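# Put a blue sponge flat on the shelf's top tier

## Task

Place one blue sponge so it lies flat on the shelf's upper level. The shelf must stay where it is, the sponges already on it must remain flat and separated from one another, and at the end neither gripper may be in contact with any sponge.

## Robot and tools

Robot: two arms, left_arm (on the +y side of the scene) and right_arm (on the -y side). Each has a parallel gripper whose fingers point along the gripper's +z axis and close along its y axis. Calibrated bases in the scene frame: left_arm at (+0.028, +0.365, +0.044) m, right_arm at (+0.028, -0.352, +0.027) m, both turned only slightly about z and with +z up.

Frames: the scene frame has its origin at table-top height midway between the arms, +x out over the table, +z up. Hand positions, orientations, targets and wrist-camera poses are all given in that arm's own base frame. Fixed cameras and the table use the scene frame. end_effector_position (m) is the point between the finger pads, roughly 1 cm short of the tips; end_effector_quat_wxyz is its orientation. Readings can be a few cm off, more at long reach.

execute_actions(actions, cameras): actions is a list of actions; each action is a list of 1 to 15 rows, one row per 1/30 s step; a short action repeats its final row until 15 steps have passed. Every row is one flat list of 14 numbers in [-1, 1] covering both arms: dx, dy, dz, rx, ry, rz, opening for left_arm, then the same seven for right_arm. The six pose numbers are offsets, not poses: each is measured from that arm's Hand target as it stood when the action began (not from the previous row), along that arm's base axes, and the rotation (rx, ry, rz as one rotation vector) turns about the Hand target's position. Scale: 1.0 = 0.6 m or 180 degrees. Since each new action starts from the updated Hand target, sending the same offset again moves further. Sending all six zeros re-requests the current Hand target. Opening is absolute: +1 fully open (0.094 m), -1 closed. An empty actions list just returns state and images. cameras selects images: omitted, null or ["all"] gives all, [] gives none.

move(target, speed, blend, opening_speed, blocking, cameras): target is one 14-number row as above, or a list of up to 15 such rows forming waypoints; every waypoint is an offset from the same starting Hand targets, not from the previous waypoint. Grippers follow straight lines and all arms finish together, within a 10 s cap. speed is top path speed in m/s (0.002 to 2.9, default 0.25; rotation up to twice that in rad/s), one value or one per waypoint. blend (m) rounds corners at intermediate waypoints. opening_speed (0.2 or more, per second on the -1..+1 scale) ramps the fingers; use a low value when closing on soft things like sponges. blocking=false returns after about 0.5 s while the move continues. Moves do not avoid obstacles or the other arm. Result adds a move: line with the ending (done, off_target, moving, held, fault) and limits (paced = commanded pose clipped; held = steps withheld by a check). done means at rest within 10 mm and 2 degrees of target; neither done nor off_target tells you about contact.

wait(seconds 0 to 10): lets time pass holding the last commands. stop(): brakes a running move. zoom_image(camera, region=[x0, y0, x1, y1] in pixels, at most 504 by 504) gives a closer look at the latest image of cam_head_left, cam_head_right, cam_left_wrist or cam_right_wrist (all 896x504). read_manual(section="licences") only returns licence text. finished_scene(scene) ends the current scene; pass its number; it is irreversible.

Reading results: Hand target is the last commanded pose after clipping; your next offsets count from it. The gripper often rests a centimetre or so short of it because of friction and weight; another command (even zeros) asks again, and a remaining gap can be sent as an extra offset. Commanded orientation is clipped to 40 degrees from the measured one each step. grip_measured uses the opening scale; empty it reads up to about 2.7 mm wide; it tracks the command until force limit, so it does not reveal contact. To release, command well above grip_measured. Tool commands shows present gripper commands; to keep a gripper unchanged resend its value, since 0 is a real command (half open). Joint velocities "within noise" means the arm is still. Joint torques include gravity, have offsets and noise, and joints 1 to 3 wrap at ±28 N m. Actions results also list end_effector_position at some steps.

Cautions: do not drop the sponge, release it while moving, slam, hit hard or push hard; nothing may fall off or be left off the table; do not shift the shelf or disturb the sponges already on it. Keep the arms from pressing on each other, and never close one gripper on the other's fingers. Avoid paths near an arm's own base (shoulder posture may flip); go around it. Faster moves and targets deep past a contact hit harder. An arm stalled against something keeps pushing until commanded back past its gripper. Heat builds from holding loads, reaching far or pushing unreachable targets: MOTOR HOT appears at 75 °C, an OVER-TEMPERATURE FAULT at 90 °C folds and disables that arm, and at 100 °C it drops. The clearance check may hold commands that bring an arm near the other arm's forearm but not gripper-to-gripper contact. Finish with both grippers open and clear of every sponge.

Each tool is called after "Request:" in YAML: its name, and indented under it one key for each argument.

## Session

Request:
execute_actions:
  actions: []

Scene clock: 0.00 s.
left_arm: end_effector_position=(+0.3102, -0.1452, +0.3743) grip_measured=+1.000 end_effector_quat_wxyz=(+0.489, +0.133, +0.768, -0.392) | right_arm: end_effector_position=(+0.3785, +0.1166, +0.4235) grip_measured=+1.000 end_effector_quat_wxyz=(+0.661, -0.108, +0.741, -0.040)
Joint positions: left_arm=[-0.08 1.058 1.159 -0.397 0.745 -0.301 0.094] | right_arm=[0.462 1.188 1.318 -0.262 0.375 -0.157 0.094]
Joint velocities: within noise
Joint torques (N m): no reading
Motor temperatures (°C): left_arm=[26 28 31 25 24 27 28] | right_arm=[28 32 27 27 27 28 28]
Heat: left arm: 31 °C; right arm: 32 °C.
Hand target: left_arm +0.3047, -0.1459, +0.3923; +0.510, +0.148, +0.752, -0.391 | right_arm +0.3731, +0.1127, +0.4403; +0.677, -0.096, +0.729, -0.035
Tool commands: left_gripper/opening=+1.0 right_gripper/opening=+1.0

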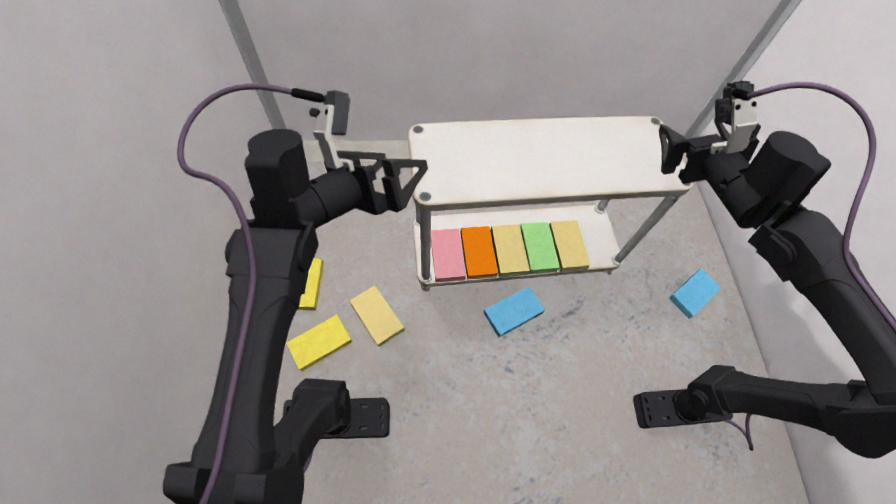

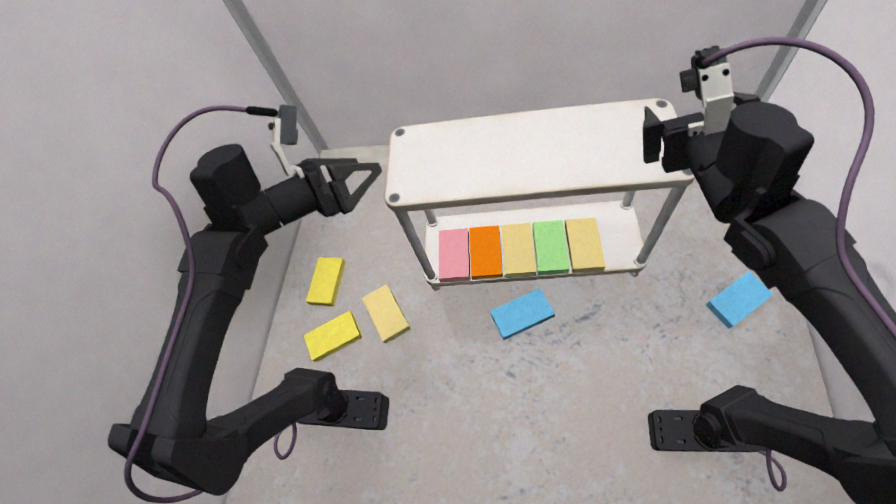

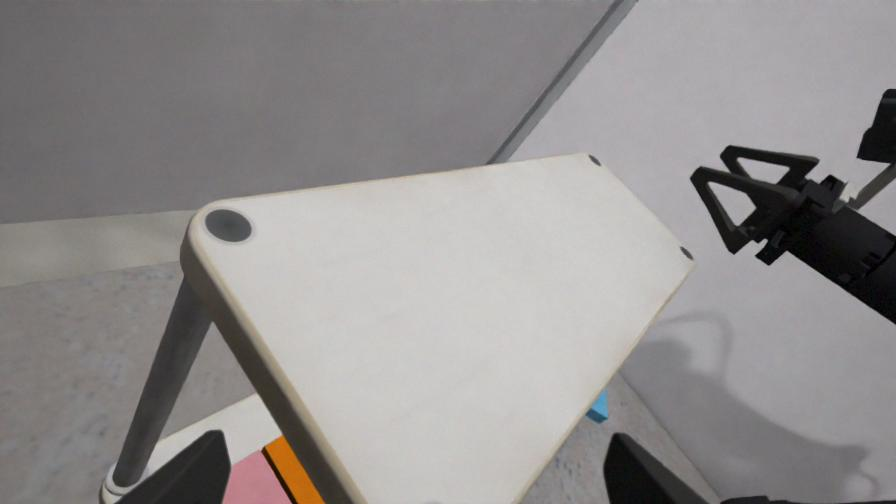

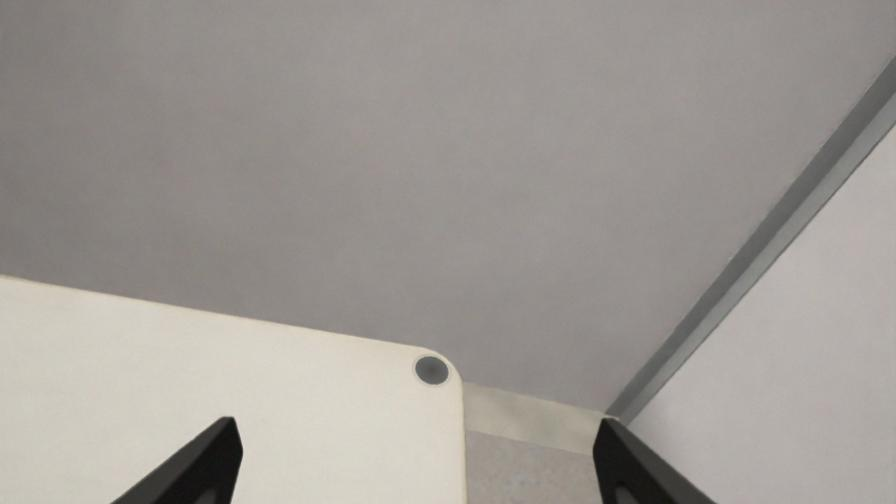

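Request:
zoom_image:
  camera: "cam_head_left"
  region: [384, 100, 760, 350]

Request:
zoom_image:
  camera: "cam_head_right"
  region: [376, 90, 800, 360]

Scaled by 1.340 from the camera's 896x504 image, which has a finer 1280x720 frame.

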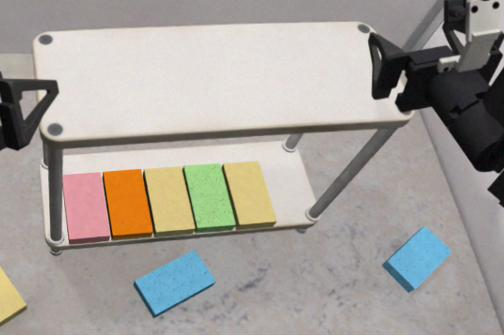

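Scaled by 1.189 from the camera's 896x504 image, which has a finer 1280x720 frame.

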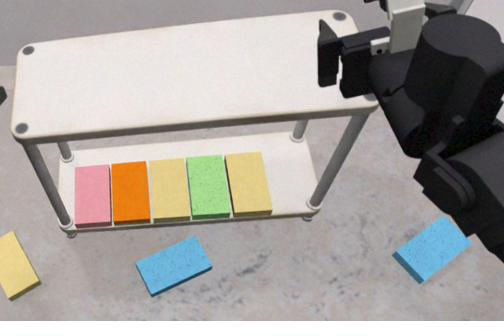

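Request:
move:
  target:
    - [-0.2245, -0.1735, -0.02, 0.2334, -0.0038, -0.1502, 0.8, 0, 0, 0, 0, 0, 0, 1.0]
  speed: 0.2

Scene clock: 16.40 s.
left_arm: end_effector_position=(+0.1731, -0.2549, +0.3670) grip_measured=+0.802 end_effector_quat_wxyz=(+0.314, +0.489, +0.788, -0.202) | right_arm: end_effector_position=(+0.3785, +0.1166, +0.4235) grip_measured=+1.000 end_effector_quat_wxyz=(+0.661, -0.108, +0.741, -0.040)
Joint positions: left_arm=[-0.878 1.322 1.834 -1.332 0.172 0.165 0.085] | right_arm=[0.462 1.188 1.318 -0.262 0.375 -0.157 0.094]
Joint velocities: within noise
Joint torques (N m): left_arm=[-0.4 -1.85 8.13 1.04 -0.01 0] | right_arm=[-0.1 -4.51 6.75 2.2 -0.01 0.01]
Motor temperatures (°C): left_arm=[26 28 34 27 24 27 28] | right_arm=[28 33 28 32 27 28 28]
Heat: left arm: 34 °C; right arm: 33 °C.
Hand target: left_arm +0.1700, -0.2500, +0.3803; +0.325, +0.489, +0.783, -0.203 | right_arm +0.3731, +0.1127, +0.4403; +0.677, -0.096, +0.729, -0.035
Off the commanded pose: left_arm 0.015 m, 1 deg | right_arm 0.018 m, 3 deg.
move: off_target (left_arm, right_arm)

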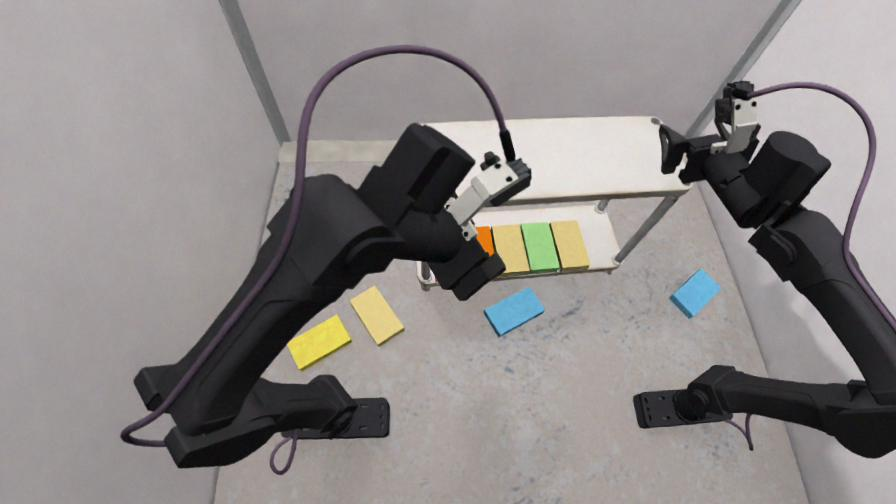

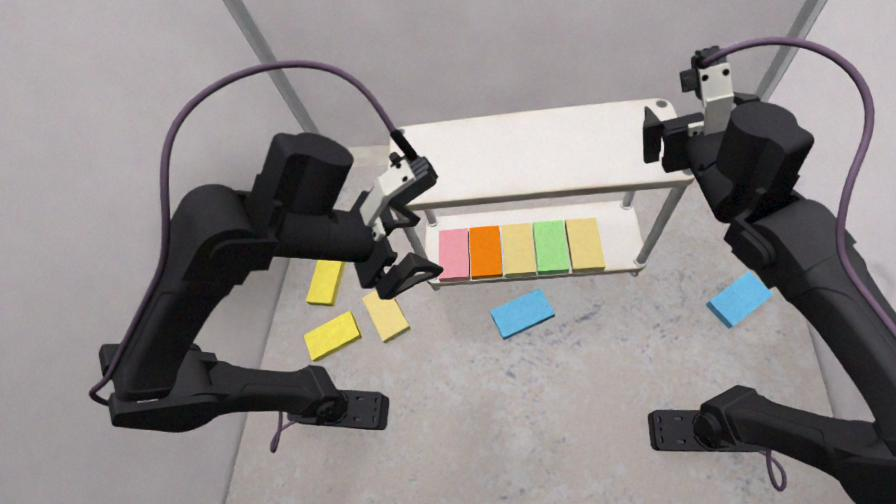

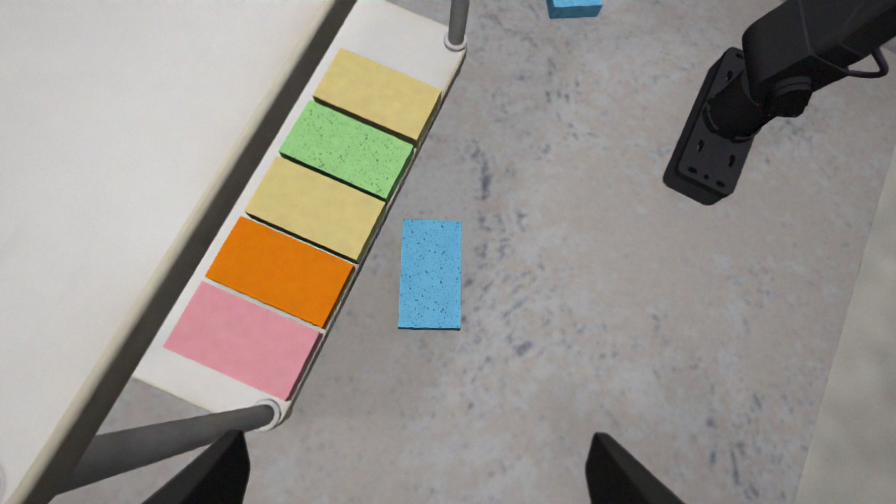

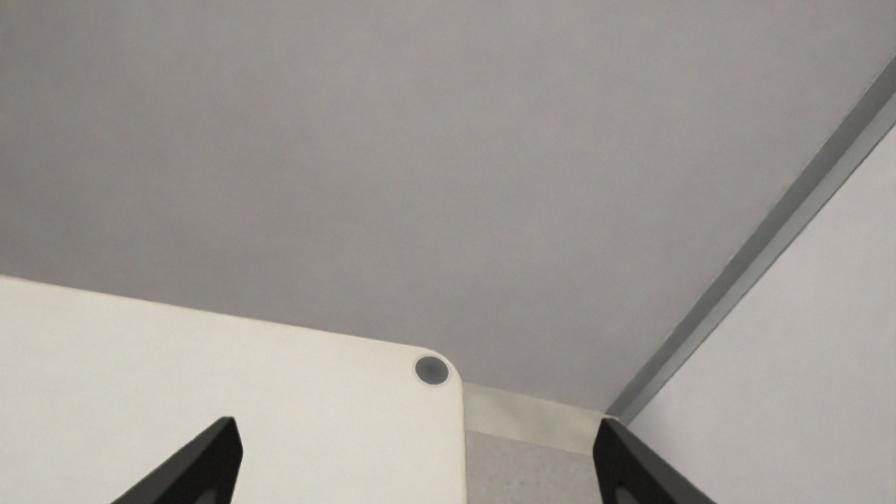

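Request:
zoom_image:
  camera: "cam_left_wrist"
  region: [0, 0, 500, 504]

Scaled by 1.000.

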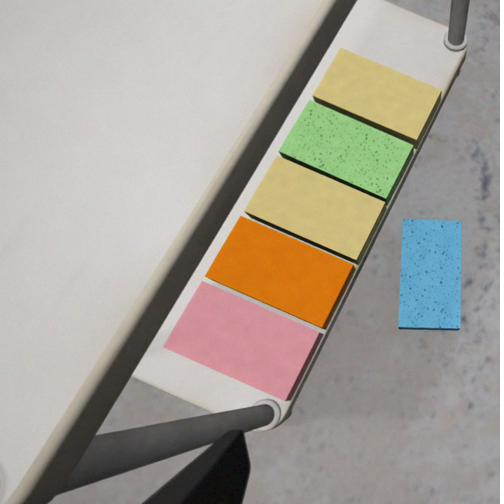

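Request:
move:
  target:
    - [0.0442, -0.115, -0.5438, 0, 0, 0.008, 1.0, 0, 0, 0, 0, 0, 0, 1.0]
  speed: 0.2

Scene clock: 21.73 s.
left_arm: end_effector_position=(+0.1965, -0.3113, +0.0489) grip_measured=+0.998 end_effector_quat_wxyz=(+0.308, +0.483, +0.798, -0.188) | right_arm: end_effector_position=(+0.3785, +0.1166, +0.4235) grip_measured=+1.000 end_effector_quat_wxyz=(+0.661, -0.108, +0.741, -0.040)
Joint positions: left_arm=[-0.972 1.487 0.616 0.036 0.08 0.085 0.094] | right_arm=[0.462 1.188 1.318 -0.262 0.375 -0.157 0.094]
Joint velocities: within noise
Joint torques (N m): left_arm=[-0.44 -3.66 3.93 1.86 -0.05 -0.08] | right_arm=[-0.09 -4.49 6.75 2.2 -0.01 0.02]
Motor temperatures (°C): left_arm=[26 28 34 28 24 27 28] | right_arm=[28 33 28 34 27 28 28]
Heat: left arm: 34 °C; right arm: 34 °C.
Hand target: left_arm +0.1965, -0.3190, +0.0540; +0.327, +0.480, +0.789, -0.199 | right_arm +0.3731, +0.1127, +0.4403; +0.677, -0.096, +0.729, -0.035
Off the commanded pose: left_arm 0.009 m, 3 deg | right_arm 0.018 m, 3 deg.
move: off_target (left_arm, right_arm)

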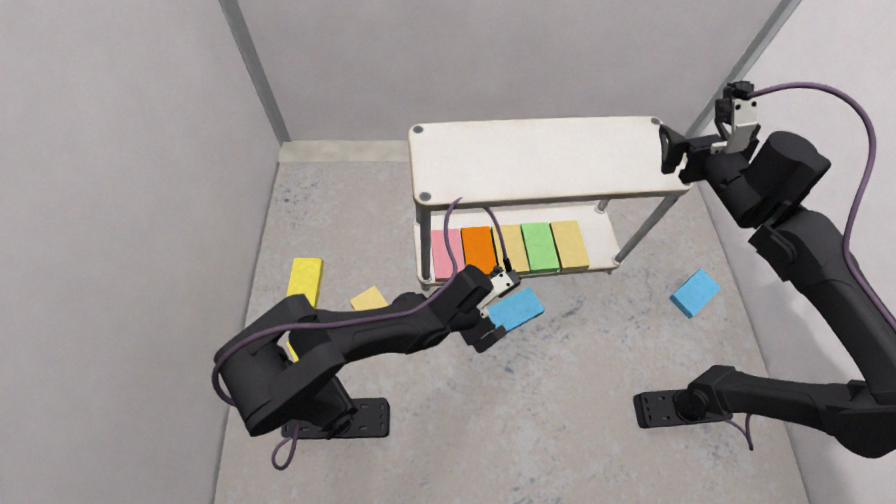

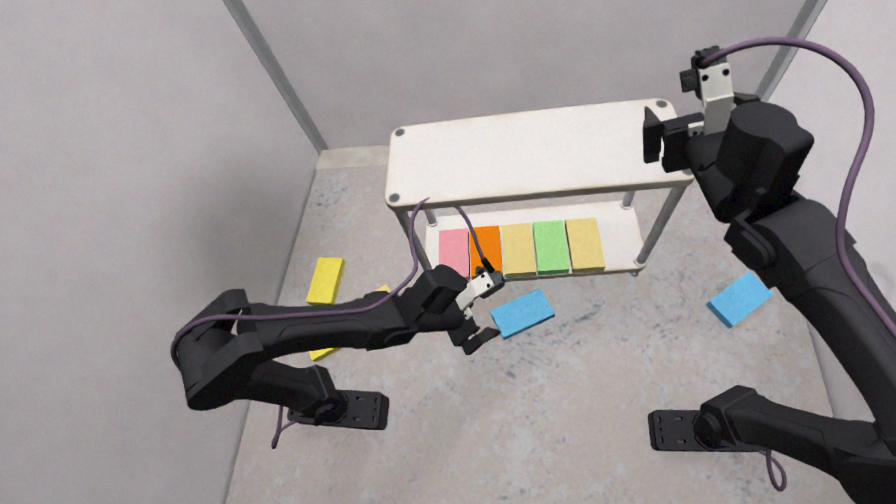

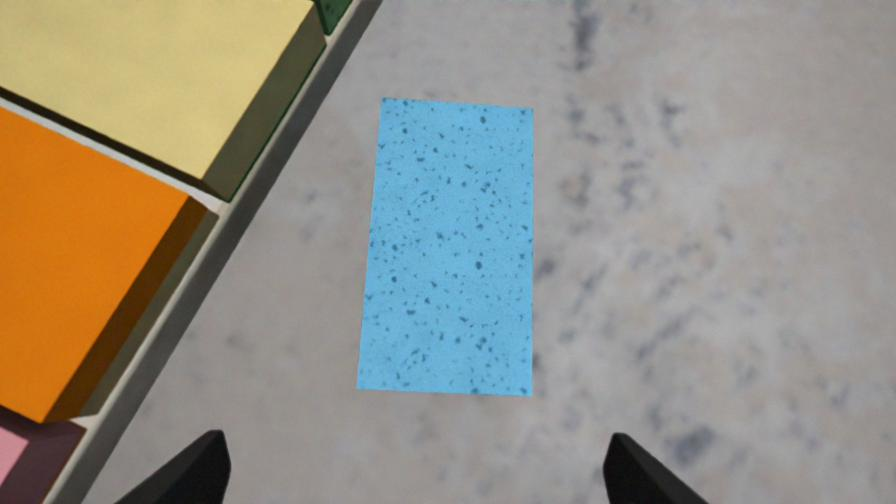

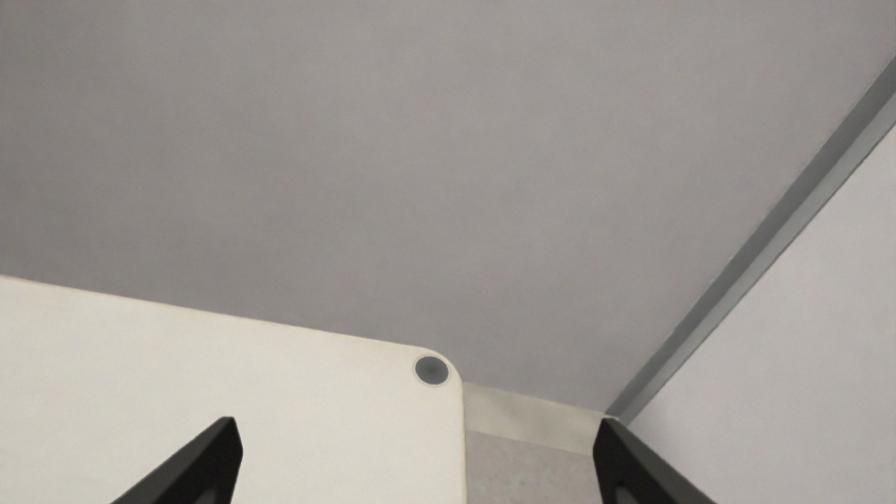

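Request:
move:
  target:
    - [0.0292, -0.0828, -0.0762, 0, 0, -0.0072, 1.0, 0, 0, 0, 0, 0, 0, 1.0]
  speed: 0.1
  cameras: ["cam_left_wrist", "cam_head_right"]

Scene clock: 27.13 s.
left_arm: end_effector_position=(+0.2024, -0.3412, -0.0138) grip_measured=+0.998 end_effector_quat_wxyz=(+0.284, +0.496, +0.801, -0.180) | right_arm: end_effector_position=(+0.3785, +0.1166, +0.4235) grip_measured=+1.000 end_effector_quat_wxyz=(+0.661, -0.108, +0.741, -0.040)
Joint positions: left_arm=[-1.005 1.808 0.674 0.246 0.073 0.078 0.094] | right_arm=[0.462 1.188 1.318 -0.262 0.375 -0.157 0.094]
Joint velocities: within noise
Joint torques (N m): left_arm=[-0.44 -5.14 7.45 1.79 -0.06 -0.07] | right_arm=[-0.1 -4.49 6.74 2.19 -0.01 0.01]
Motor temperatures (°C): left_arm=[26 28 33 28 24 27 28] | right_arm=[28 33 28 34 27 28 28]
Heat: left arm: 33 °C; right arm: 34 °C.
Hand target: left_arm +0.2140, -0.3686, +0.0083; +0.325, +0.489, +0.784, -0.203 | right_arm +0.3731, +0.1127, +0.4403; +0.677, -0.096, +0.729, -0.035
Off the commanded pose: left_arm 0.037 m, 6 deg | right_arm 0.018 m, 3 deg.
move: off_target (left_arm, right_arm)
Images, in order (width x height): cam_head_right 896x504, cam_left_wrist 896x504.

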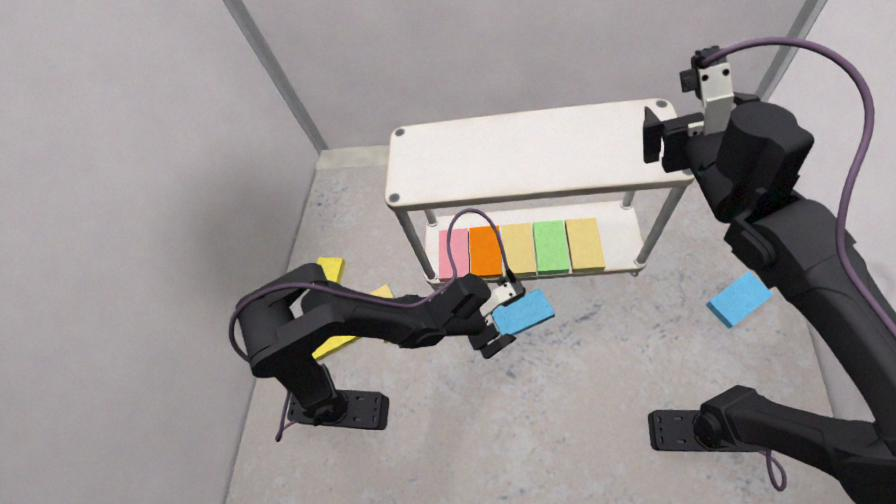

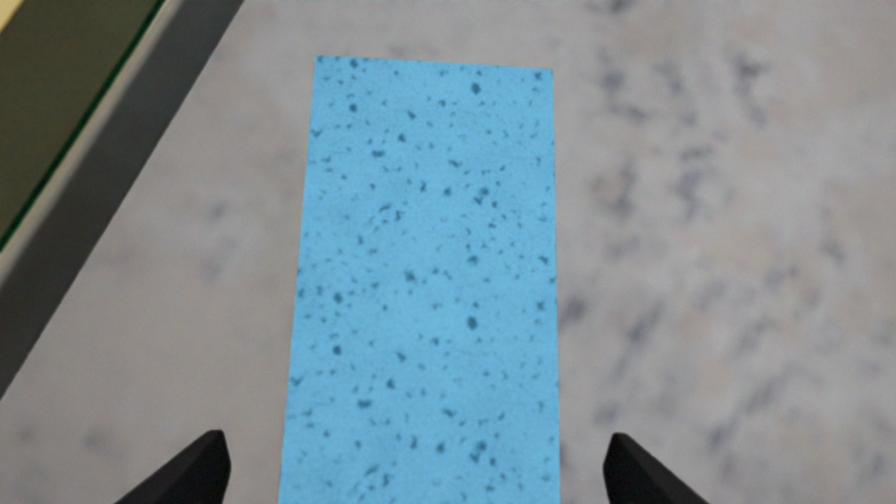

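Request:
move:
  target:
    - [0.021, -0.0363, 0.0147, 0, 0, 0, 1.0, 0, 0, 0, 0, 0, 0, 1.0]
  speed: 0.1
  cameras: ["cam_left_wrist"]

Scene clock: 28.73 s.
left_arm: end_effector_position=(+0.2240, -0.3749, +0.0043) grip_measured=+0.998 end_effector_quat_wxyz=(+0.313, +0.490, +0.790, -0.194) | right_arm: end_effector_position=(+0.3785, +0.1166, +0.4235) grip_measured=+1.000 end_effector_quat_wxyz=(+0.661, -0.108, +0.741, -0.040)
Joint positions: left_arm=[-1.005 1.865 0.798 0.246 0.071 0.076 0.094] | right_arm=[0.462 1.188 1.318 -0.262 0.375 -0.157 0.094]
Joint velocities: within noise
Joint torques (N m): left_arm=[-0.55 -5.9 7.64 1.26 -0.05 -0.07] | right_arm=[-0.09 -4.51 6.74 2.2 -0.01 0.01]
Motor temperatures (°C): left_arm=[26 29 33 28 24 27 28] | right_arm=[28 33 28 35 27 28 28]
Heat: left arm: 33 °C; right arm: 35 °C.
Hand target: left_arm +0.2266, -0.3904, +0.0171; +0.325, +0.489, +0.784, -0.203 | right_arm +0.3731, +0.1127, +0.4403; +0.677, -0.096, +0.729, -0.035
Off the commanded pose: left_arm 0.020 m, 2 deg | right_arm 0.018 m, 3 deg.
move: off_target (left_arm, right_arm)
Images, in order (width x height): cam_left_wrist 896x504.

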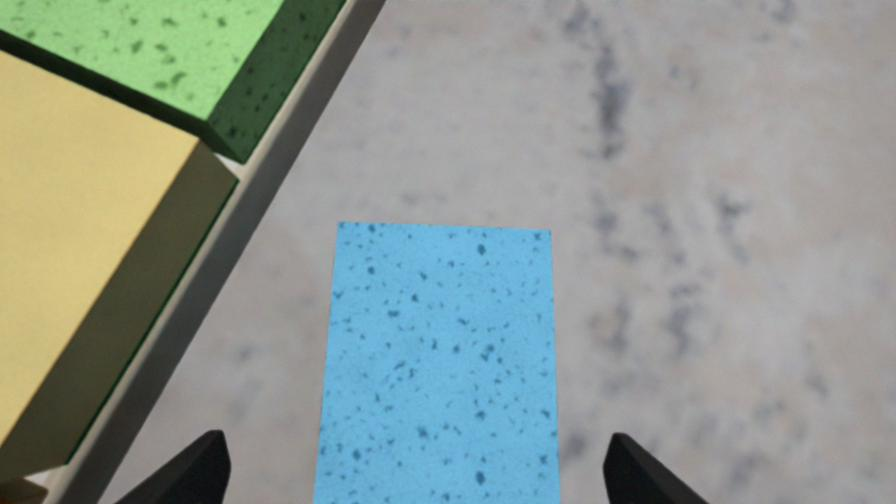

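Request:
move:
  target:
    - [0.0143, -0.0403, -0.0418, 0, 0, 0, 1.0, 0, 0, 0, 0, 0, 0, 1.0]
  speed: 0.06
  cameras: ["cam_left_wrist", "cam_head_right"]

Scene clock: 31.13 s.
left_arm: end_effector_position=(+0.2253, -0.3887, -0.0285) grip_measured=+0.998 end_effector_quat_wxyz=(+0.288, +0.496, +0.799, -0.182) | right_arm: end_effector_position=(+0.3785, +0.1166, +0.4235) grip_measured=+1.000 end_effector_quat_wxyz=(+0.661, -0.108, +0.741, -0.040)
Joint positions: left_arm=[-1.024 2.006 0.88 0.248 0.06 0.065 0.094] | right_arm=[0.462 1.188 1.318 -0.262 0.375 -0.157 0.094]
Joint velocities: within noise
Joint torques (N m): left_arm=[-0.42 -6.58 7.42 1.75 -0.07 -0.1] | right_arm=[-0.1 -4.49 6.75 2.2 -0.01 0.01]
Motor temperatures (°C): left_arm=[26 29 33 28 24 27 28] | right_arm=[28 33 28 35 27 28 28]
Heat: left arm: 33 °C; right arm: 35 °C.
Hand target: left_arm +0.2352, -0.4146, -0.0079; +0.325, +0.489, +0.784, -0.203 | right_arm +0.3731, +0.1127, +0.4403; +0.677, -0.096, +0.729, -0.035
Off the commanded pose: left_arm 0.035 m, 5 deg | right_arm 0.018 m, 3 deg.
move: off_target (left_arm, right_arm)
Images, in order (width x height): cam_head_right 896x504, cam_left_wrist 896x504.

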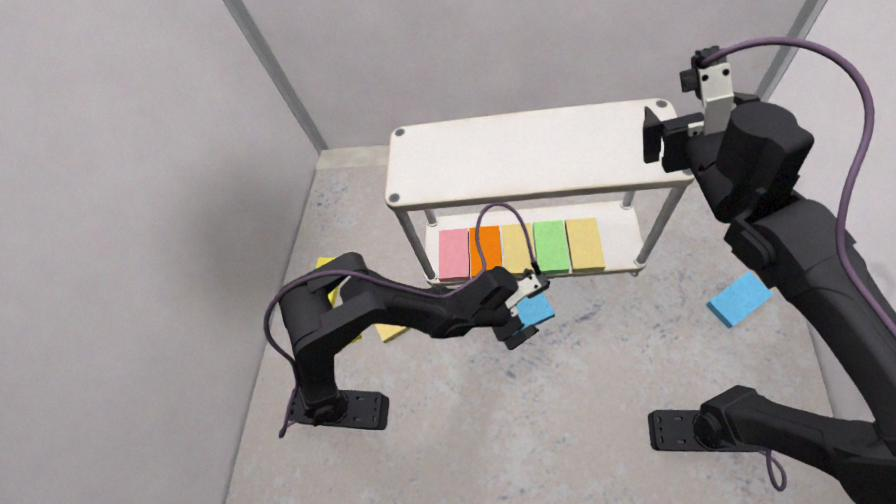

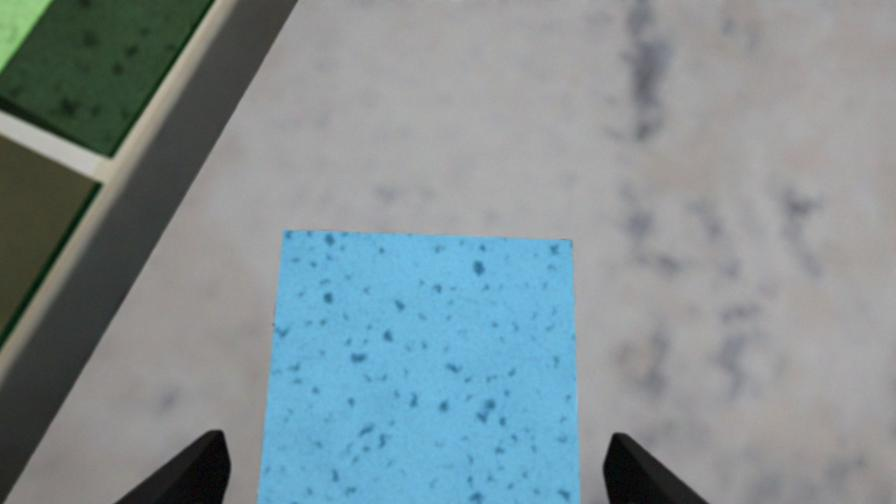

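Request:
move:
  target:
    - [0, 0, 0, 0, 0, 0, 0.3, 0, 0, 0, 0, 0, 0, 1.0]
  opening_speed: 0.5
  cameras: ["cam_left_wrist"]

Scene clock: 35.40 s.
left_arm: end_effector_position=(+0.2255, -0.3886, -0.0285) grip_measured=+0.349 end_effector_quat_wxyz=(+0.288, +0.495, +0.799, -0.181) | right_arm: end_effector_position=(+0.3785, +0.1166, +0.4235) grip_measured=+1.000 end_effector_quat_wxyz=(+0.661, -0.108, +0.741, -0.040)
Joint positions: left_arm=[-1.024 2.006 0.88 0.248 0.059 0.064 0.063] | right_arm=[0.462 1.188 1.318 -0.262 0.375 -0.157 0.094]
Joint velocities: within noise
Joint torques (N m): left_arm=[-0.38 -6.56 7.45 1.72 -0.07 -0.08] | right_arm=[-0.09 -4.51 6.74 2.2 -0.01 0.02]
Motor temperatures (°C): left_arm=[26 29 34 29 24 27 28] | right_arm=[28 33 29 36 27 28 28]
Heat: left arm: 34 °C; right arm: 36 °C.
Hand target: left_arm +0.2352, -0.4146, -0.0079; +0.325, +0.489, +0.784, -0.203 | right_arm +0.3731, +0.1127, +0.4403; +0.677, -0.096, +0.729, -0.035
Off the commanded pose: left_arm 0.035 m, 5 deg | right_arm 0.018 m, 3 deg.
move: off_target (left_arm, right_arm)
Images, in order (width x height): cam_left_wrist 896x504.

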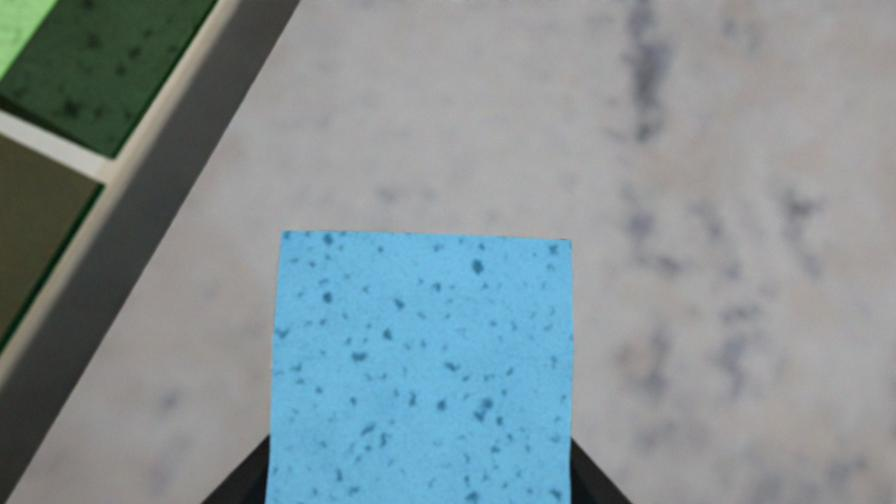

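Request:
move:
  target:
    - [0, 0, 0, 0, 0, 0, 1.0, 0, 0, 0, 0, 0, 0, 1.0]
    - [-0.0225, 0.0433, 0.0465, -0.05, -0.0239, 0, 1.0, 0, 0, 0, 0, 0, 0, 1.0]
  speed: 0.1
  cameras: ["cam_left_wrist"]

Scene clock: 43.23 s.
left_arm: end_effector_position=(+0.2189, -0.3776, -0.0072) grip_measured=+0.998 end_effector_quat_wxyz=(+0.357, +0.479, +0.772, -0.217) | right_arm: end_effector_position=(+0.3785, +0.1166, +0.4235) grip_measured=+1.000 end_effector_quat_wxyz=(+0.661, -0.108, +0.741, -0.040)
Joint positions: left_arm=[-1.024 1.923 0.686 0.527 0.059 0.061 0.094] | right_arm=[0.462 1.188 1.318 -0.262 0.375 -0.157 0.094]
Joint velocities: within noise
Joint torques (N m): left_arm=[0.49 -9.06 2.96 2.05 0.14 -0.08] | right_arm=[-0.1 -4.51 6.75 2.2 -0.01 0.01]
Motor temperatures (°C): left_arm=[26 29 34 30 24 27 28] | right_arm=[28 33 29 36 27 28 28]
Heat: left arm: 34 °C; right arm: 36 °C.
Hand target: left_arm +0.2217, -0.3886, +0.0200; +0.392, +0.469, +0.753, -0.245 | right_arm +0.3731, +0.1127, +0.4403; +0.677, -0.096, +0.729, -0.035
Off the commanded pose: left_arm 0.029 m, 6 deg | right_arm 0.018 m, 3 deg.
move: off_target (left_arm, right_arm)
Images, in order (width x height): cam_left_wrist 896x504.

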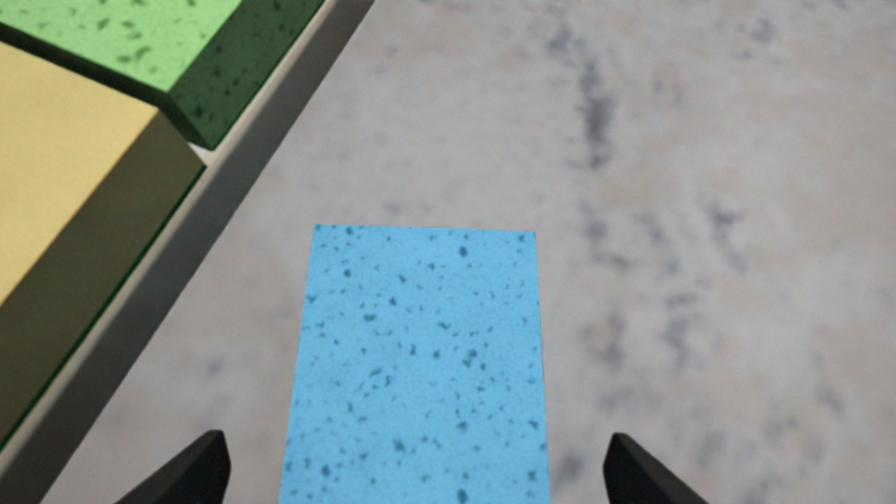

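Request:
move:
  target:
    - [-0.0037, 0.0117, -0.030, 0, 0, -0.0072, 1.0, 0, 0, 0, 0, 0, 0, 1.0]
  speed: 0.06
  cameras: ["cam_left_wrist", "cam_head_left"]

Scene clock: 44.87 s.
left_arm: end_effector_position=(+0.2143, -0.3780, -0.0063) grip_measured=+0.998 end_effector_quat_wxyz=(+0.368, +0.480, +0.760, -0.237) | right_arm: end_effector_position=(+0.3785, +0.1166, +0.4235) grip_measured=+1.000 end_effector_quat_wxyz=(+0.661, -0.108, +0.741, -0.040)
Joint positions: left_arm=[-1.021 1.932 0.647 0.617 0.09 0.062 0.094] | right_arm=[0.462 1.188 1.318 -0.262 0.375 -0.157 0.094]
Joint velocities: within noise
Joint torques (N m): left_arm=[0.5 -5.68 2.8 2.08 0.17 0.04] | right_arm=[-0.1 -4.49 6.74 2.2 -0.01 0.01]
Motor temperatures (°C): left_arm=[26 30 34 30 24 27 28] | right_arm=[28 33 29 37 27 28 28]
Heat: left arm: 34 °C; right arm: 37 °C.
Hand target: left_arm +0.2195, -0.3816, +0.0020; +0.389, +0.477, +0.748, -0.250 | right_arm +0.3731, +0.1127, +0.4403; +0.677, -0.096, +0.729, -0.035
Off the commanded pose: left_arm 0.010 m, 3 deg | right_arm 0.018 m, 3 deg.
move: off_target (left_arm, right_arm)
Images, in order (width x height): cam_head_left 896x504, cam_left_wrist 896x504.

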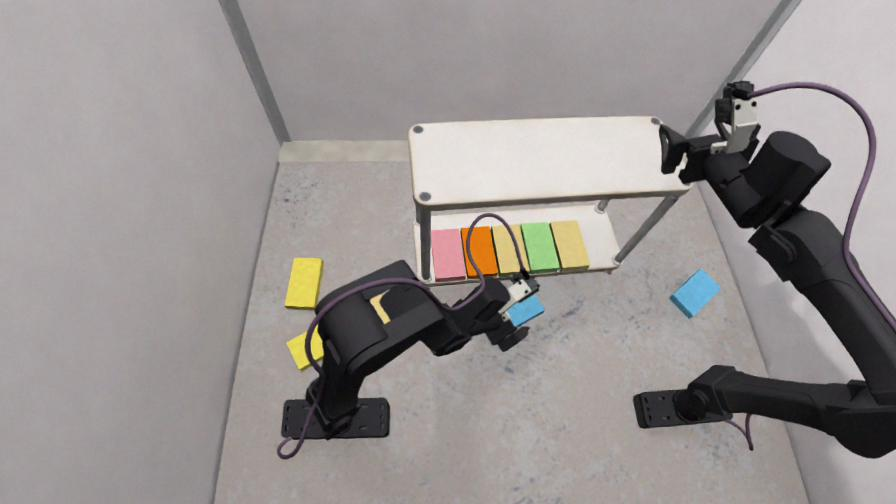

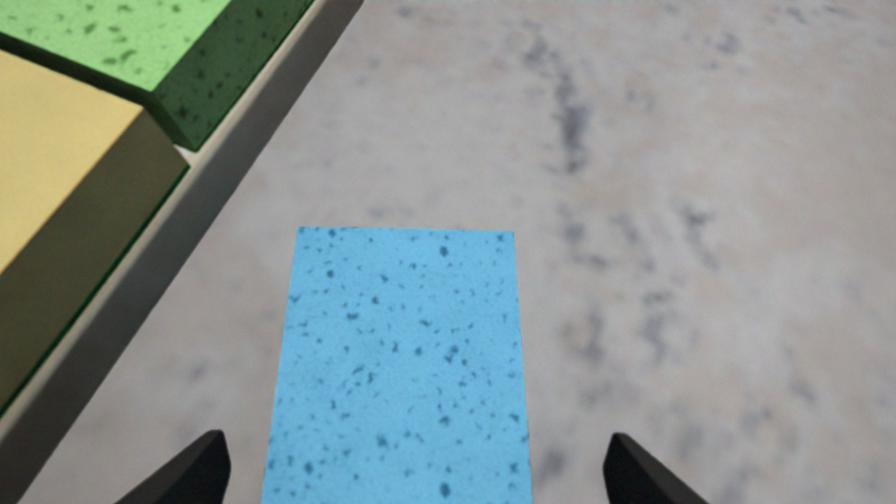

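Request:
move:
  target:
    - [0.0035, 0.0117, -0.0233, 0, 0, 0.004, 1.0, 0, 0, 0, 0, 0, 0, 1.0]
  speed: 0.06
  cameras: ["cam_left_wrist"]

Scene clock: 46.63 s.
left_arm: end_effector_position=(+0.2162, -0.3711, -0.0206) grip_measured=+0.998 end_effector_quat_wxyz=(+0.370, +0.476, +0.763, -0.234) | right_arm: end_effector_position=(+0.3785, +0.1166, +0.4235) grip_measured=+1.000 end_effector_quat_wxyz=(+0.661, -0.108, +0.741, -0.040)
Joint positions: left_arm=[-1.008 1.983 0.619 0.696 0.09 0.064 0.094] | right_arm=[0.462 1.188 1.318 -0.262 0.375 -0.157 0.094]
Joint velocities: within noise
Joint torques (N m): left_arm=[0.47 -5.65 2.54 2.05 0.15 0.05] | right_arm=[-0.09 -4.51 6.75 2.2 -0.01 0.01]
Motor temperatures (°C): left_arm=[26 29 34 30 24 27 28] | right_arm=[28 33 29 37 27 28 28]
Heat: left arm: 34 °C; right arm: 37 °C.
Hand target: left_arm +0.2216, -0.3746, -0.0120; +0.390, +0.473, +0.750, -0.247 | right_arm +0.3731, +0.1127, +0.4403; +0.677, -0.096, +0.729, -0.035
Off the commanded pose: left_arm 0.011 m, 3 deg | right_arm 0.018 m, 3 deg.
move: off_target (left_arm, right_arm)
Images, in order (width x height): cam_left_wrist 896x504.

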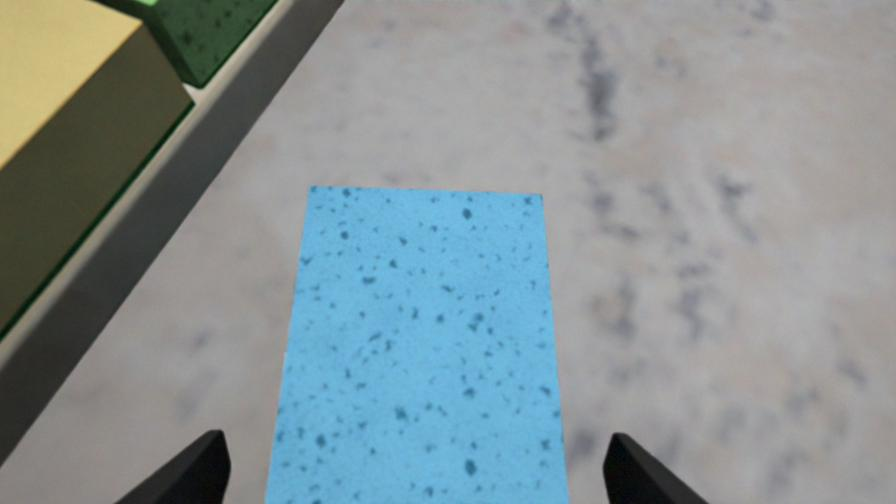

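Request:
move:
  target:
    - [0, 0, -0.0158, 0, 0, 0, 1.0, 0, 0, 0, 0, 0, 0, 1.0]
  speed: 0.06
  cameras: ["cam_left_wrist"]

Scene clock: 47.90 s.
left_arm: end_effector_position=(+0.2167, -0.3724, -0.0286) grip_measured=+0.998 end_effector_quat_wxyz=(+0.373, +0.479, +0.760, -0.234) | right_arm: end_effector_position=(+0.3785, +0.1166, +0.4235) grip_measured=+1.000 end_effector_quat_wxyz=(+0.661, -0.108, +0.741, -0.040)
Joint positions: left_arm=[-1.008 2.026 0.619 0.745 0.091 0.071 0.094] | right_arm=[0.462 1.188 1.318 -0.262 0.375 -0.157 0.094]
Joint velocities: within noise
Joint torques (N m): left_arm=[0.47 -5.71 2.25 2.06 0.14 0.03] | right_arm=[-0.1 -4.51 6.75 2.2 -0.01 0.01]
Motor temperatures (°C): left_arm=[26 29 33 30 24 27 28] | right_arm=[28 33 29 37 27 28 28]
Heat: left arm: 33 °C; right arm: 37 °C.
Hand target: left_arm +0.2216, -0.3746, -0.0215; +0.390, +0.473, +0.750, -0.247 | right_arm +0.3731, +0.1127, +0.4403; +0.677, -0.096, +0.729, -0.035
Off the commanded pose: left_arm 0.009 m, 3 deg | right_arm 0.018 m, 3 deg.
move: off_target (left_arm, right_arm)
Images, in order (width x height): cam_left_wrist 896x504.

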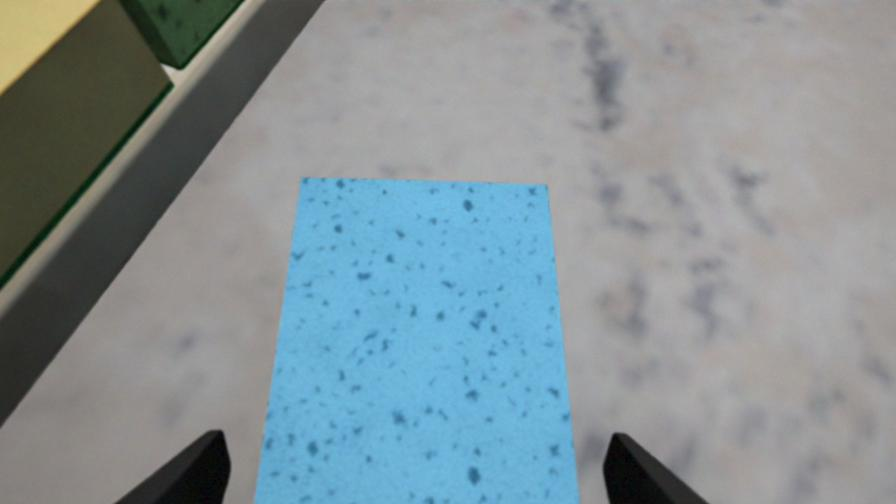

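Request:
move:
  target:
    - [0, 0, 0, 0, 0, 0, 0.22, 0, 0, 0, 0, 0, 0, 1.0]
  opening_speed: 0.5
  cameras: ["cam_left_wrist"]

Scene clock: 50.10 s.
left_arm: end_effector_position=(+0.2167, -0.3724, -0.0286) grip_measured=+0.352 end_effector_quat_wxyz=(+0.372, +0.478, +0.760, -0.235) | right_arm: end_effector_position=(+0.3785, +0.1166, +0.4235) grip_measured=+1.000 end_effector_quat_wxyz=(+0.661, -0.108, +0.741, -0.040)
Joint positions: left_arm=[-1.008 2.026 0.619 0.745 0.091 0.07 0.064] | right_arm=[0.462 1.188 1.318 -0.262 0.375 -0.157 0.094]
Joint velocities: within noise
Joint torques (N m): left_arm=[0.53 -5.71 2.22 2.05 0.15 0.04] | right_arm=[-0.1 -4.49 6.75 2.2 -0.01 0.02]
Motor temperatures (°C): left_arm=[26 30 33 31 24 27 28] | right_arm=[28 33 29 37 27 28 28]
Heat: left arm: 33 °C; right arm: 37 °C.
Hand target: left_arm +0.2216, -0.3746, -0.0215; +0.390, +0.473, +0.750, -0.247 | right_arm +0.3731, +0.1127, +0.4403; +0.677, -0.096, +0.729, -0.035
Off the commanded pose: left_arm 0.009 m, 3 deg | right_arm 0.018 m, 3 deg.
move: off_target (left_arm, right_arm)
Images, in order (width x height): cam_left_wrist 896x504.

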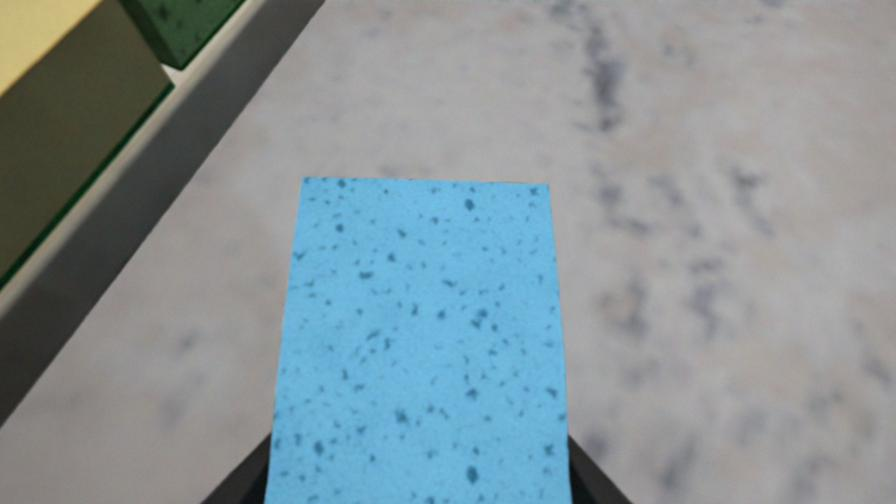

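Request:
move:
  target:
    - [-0.0443, 0.066, 0.2608, 0, 0, 0, 0.22, 0, 0, 0, 0, 0, 0, 1.0]
    - [-0.0527, 0.1243, 0.6692, 0, 0, 0, 0.22, 0, 0, 0, 0, 0, 0, 1.0]
  speed: 0.15
  blend: [0.03, 0]

Scene clock: 54.97 s.
left_arm: end_effector_position=(+0.1920, -0.3058, +0.3621) grip_measured=+0.351 end_effector_quat_wxyz=(+0.380, +0.472, +0.758, -0.240) | right_arm: end_effector_position=(+0.3785, +0.1166, +0.4235) grip_measured=+1.000 end_effector_quat_wxyz=(+0.661, -0.108, +0.741, -0.040)
Joint positions: left_arm=[-0.943 1.308 1.642 -0.979 0.143 0.101 0.063] | right_arm=[0.462 1.188 1.318 -0.262 0.375 -0.157 0.094]
Joint velocities: within noise
Joint torques (N m): left_arm=[0.54 -2.62 9.16 1.23 0.19 0.04] | right_arm=[-0.1 -4.51 6.75 2.2 -0.01 0.02]
Motor temperatures (°C): left_arm=[26 30 34 31 24 27 28] | right_arm=[28 33 29 38 27 28 28]
Heat: left arm: 34 °C; right arm: 38 °C.
Hand target: left_arm +0.1899, -0.3000, +0.3800; +0.390, +0.473, +0.750, -0.247 | right_arm +0.3731, +0.1127, +0.4403; +0.677, -0.096, +0.729, -0.035
Off the commanded pose: left_arm 0.019 m, 2 deg | right_arm 0.018 m, 3 deg.
move: off_target (left_arm, right_arm)

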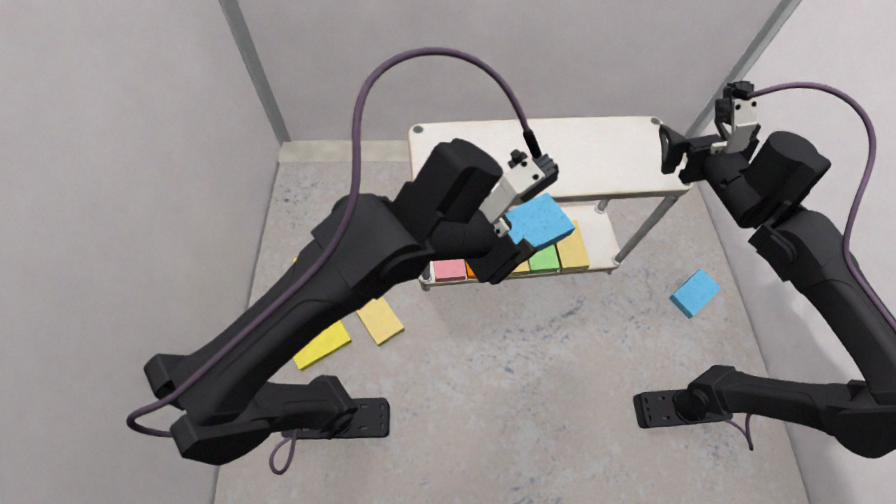

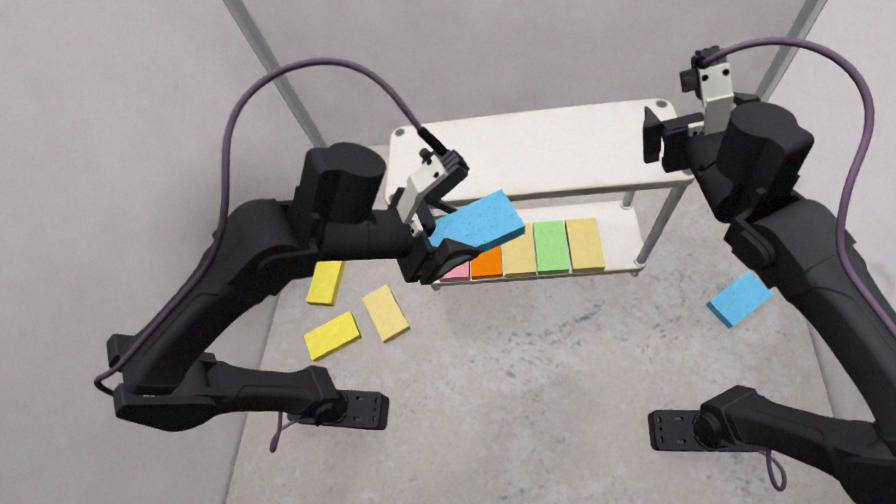

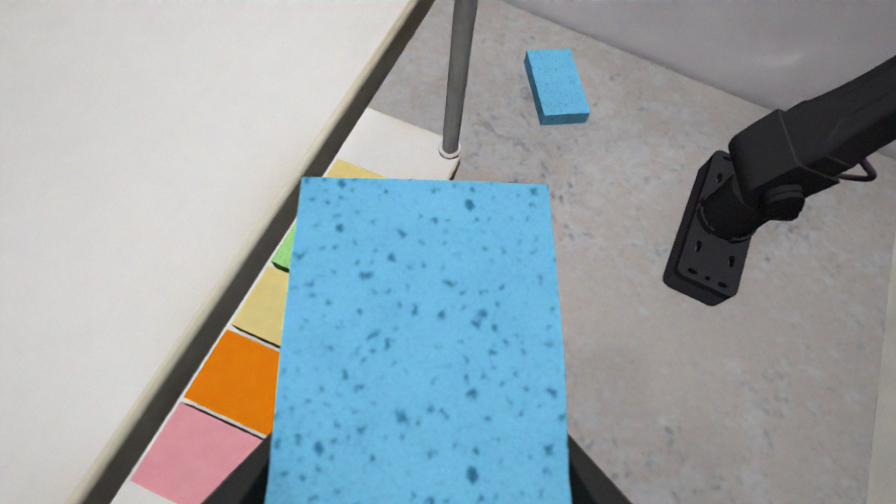

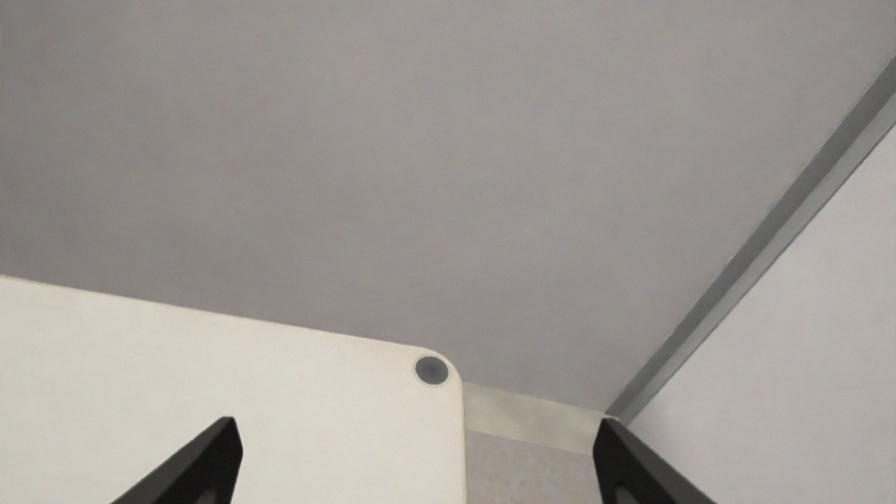

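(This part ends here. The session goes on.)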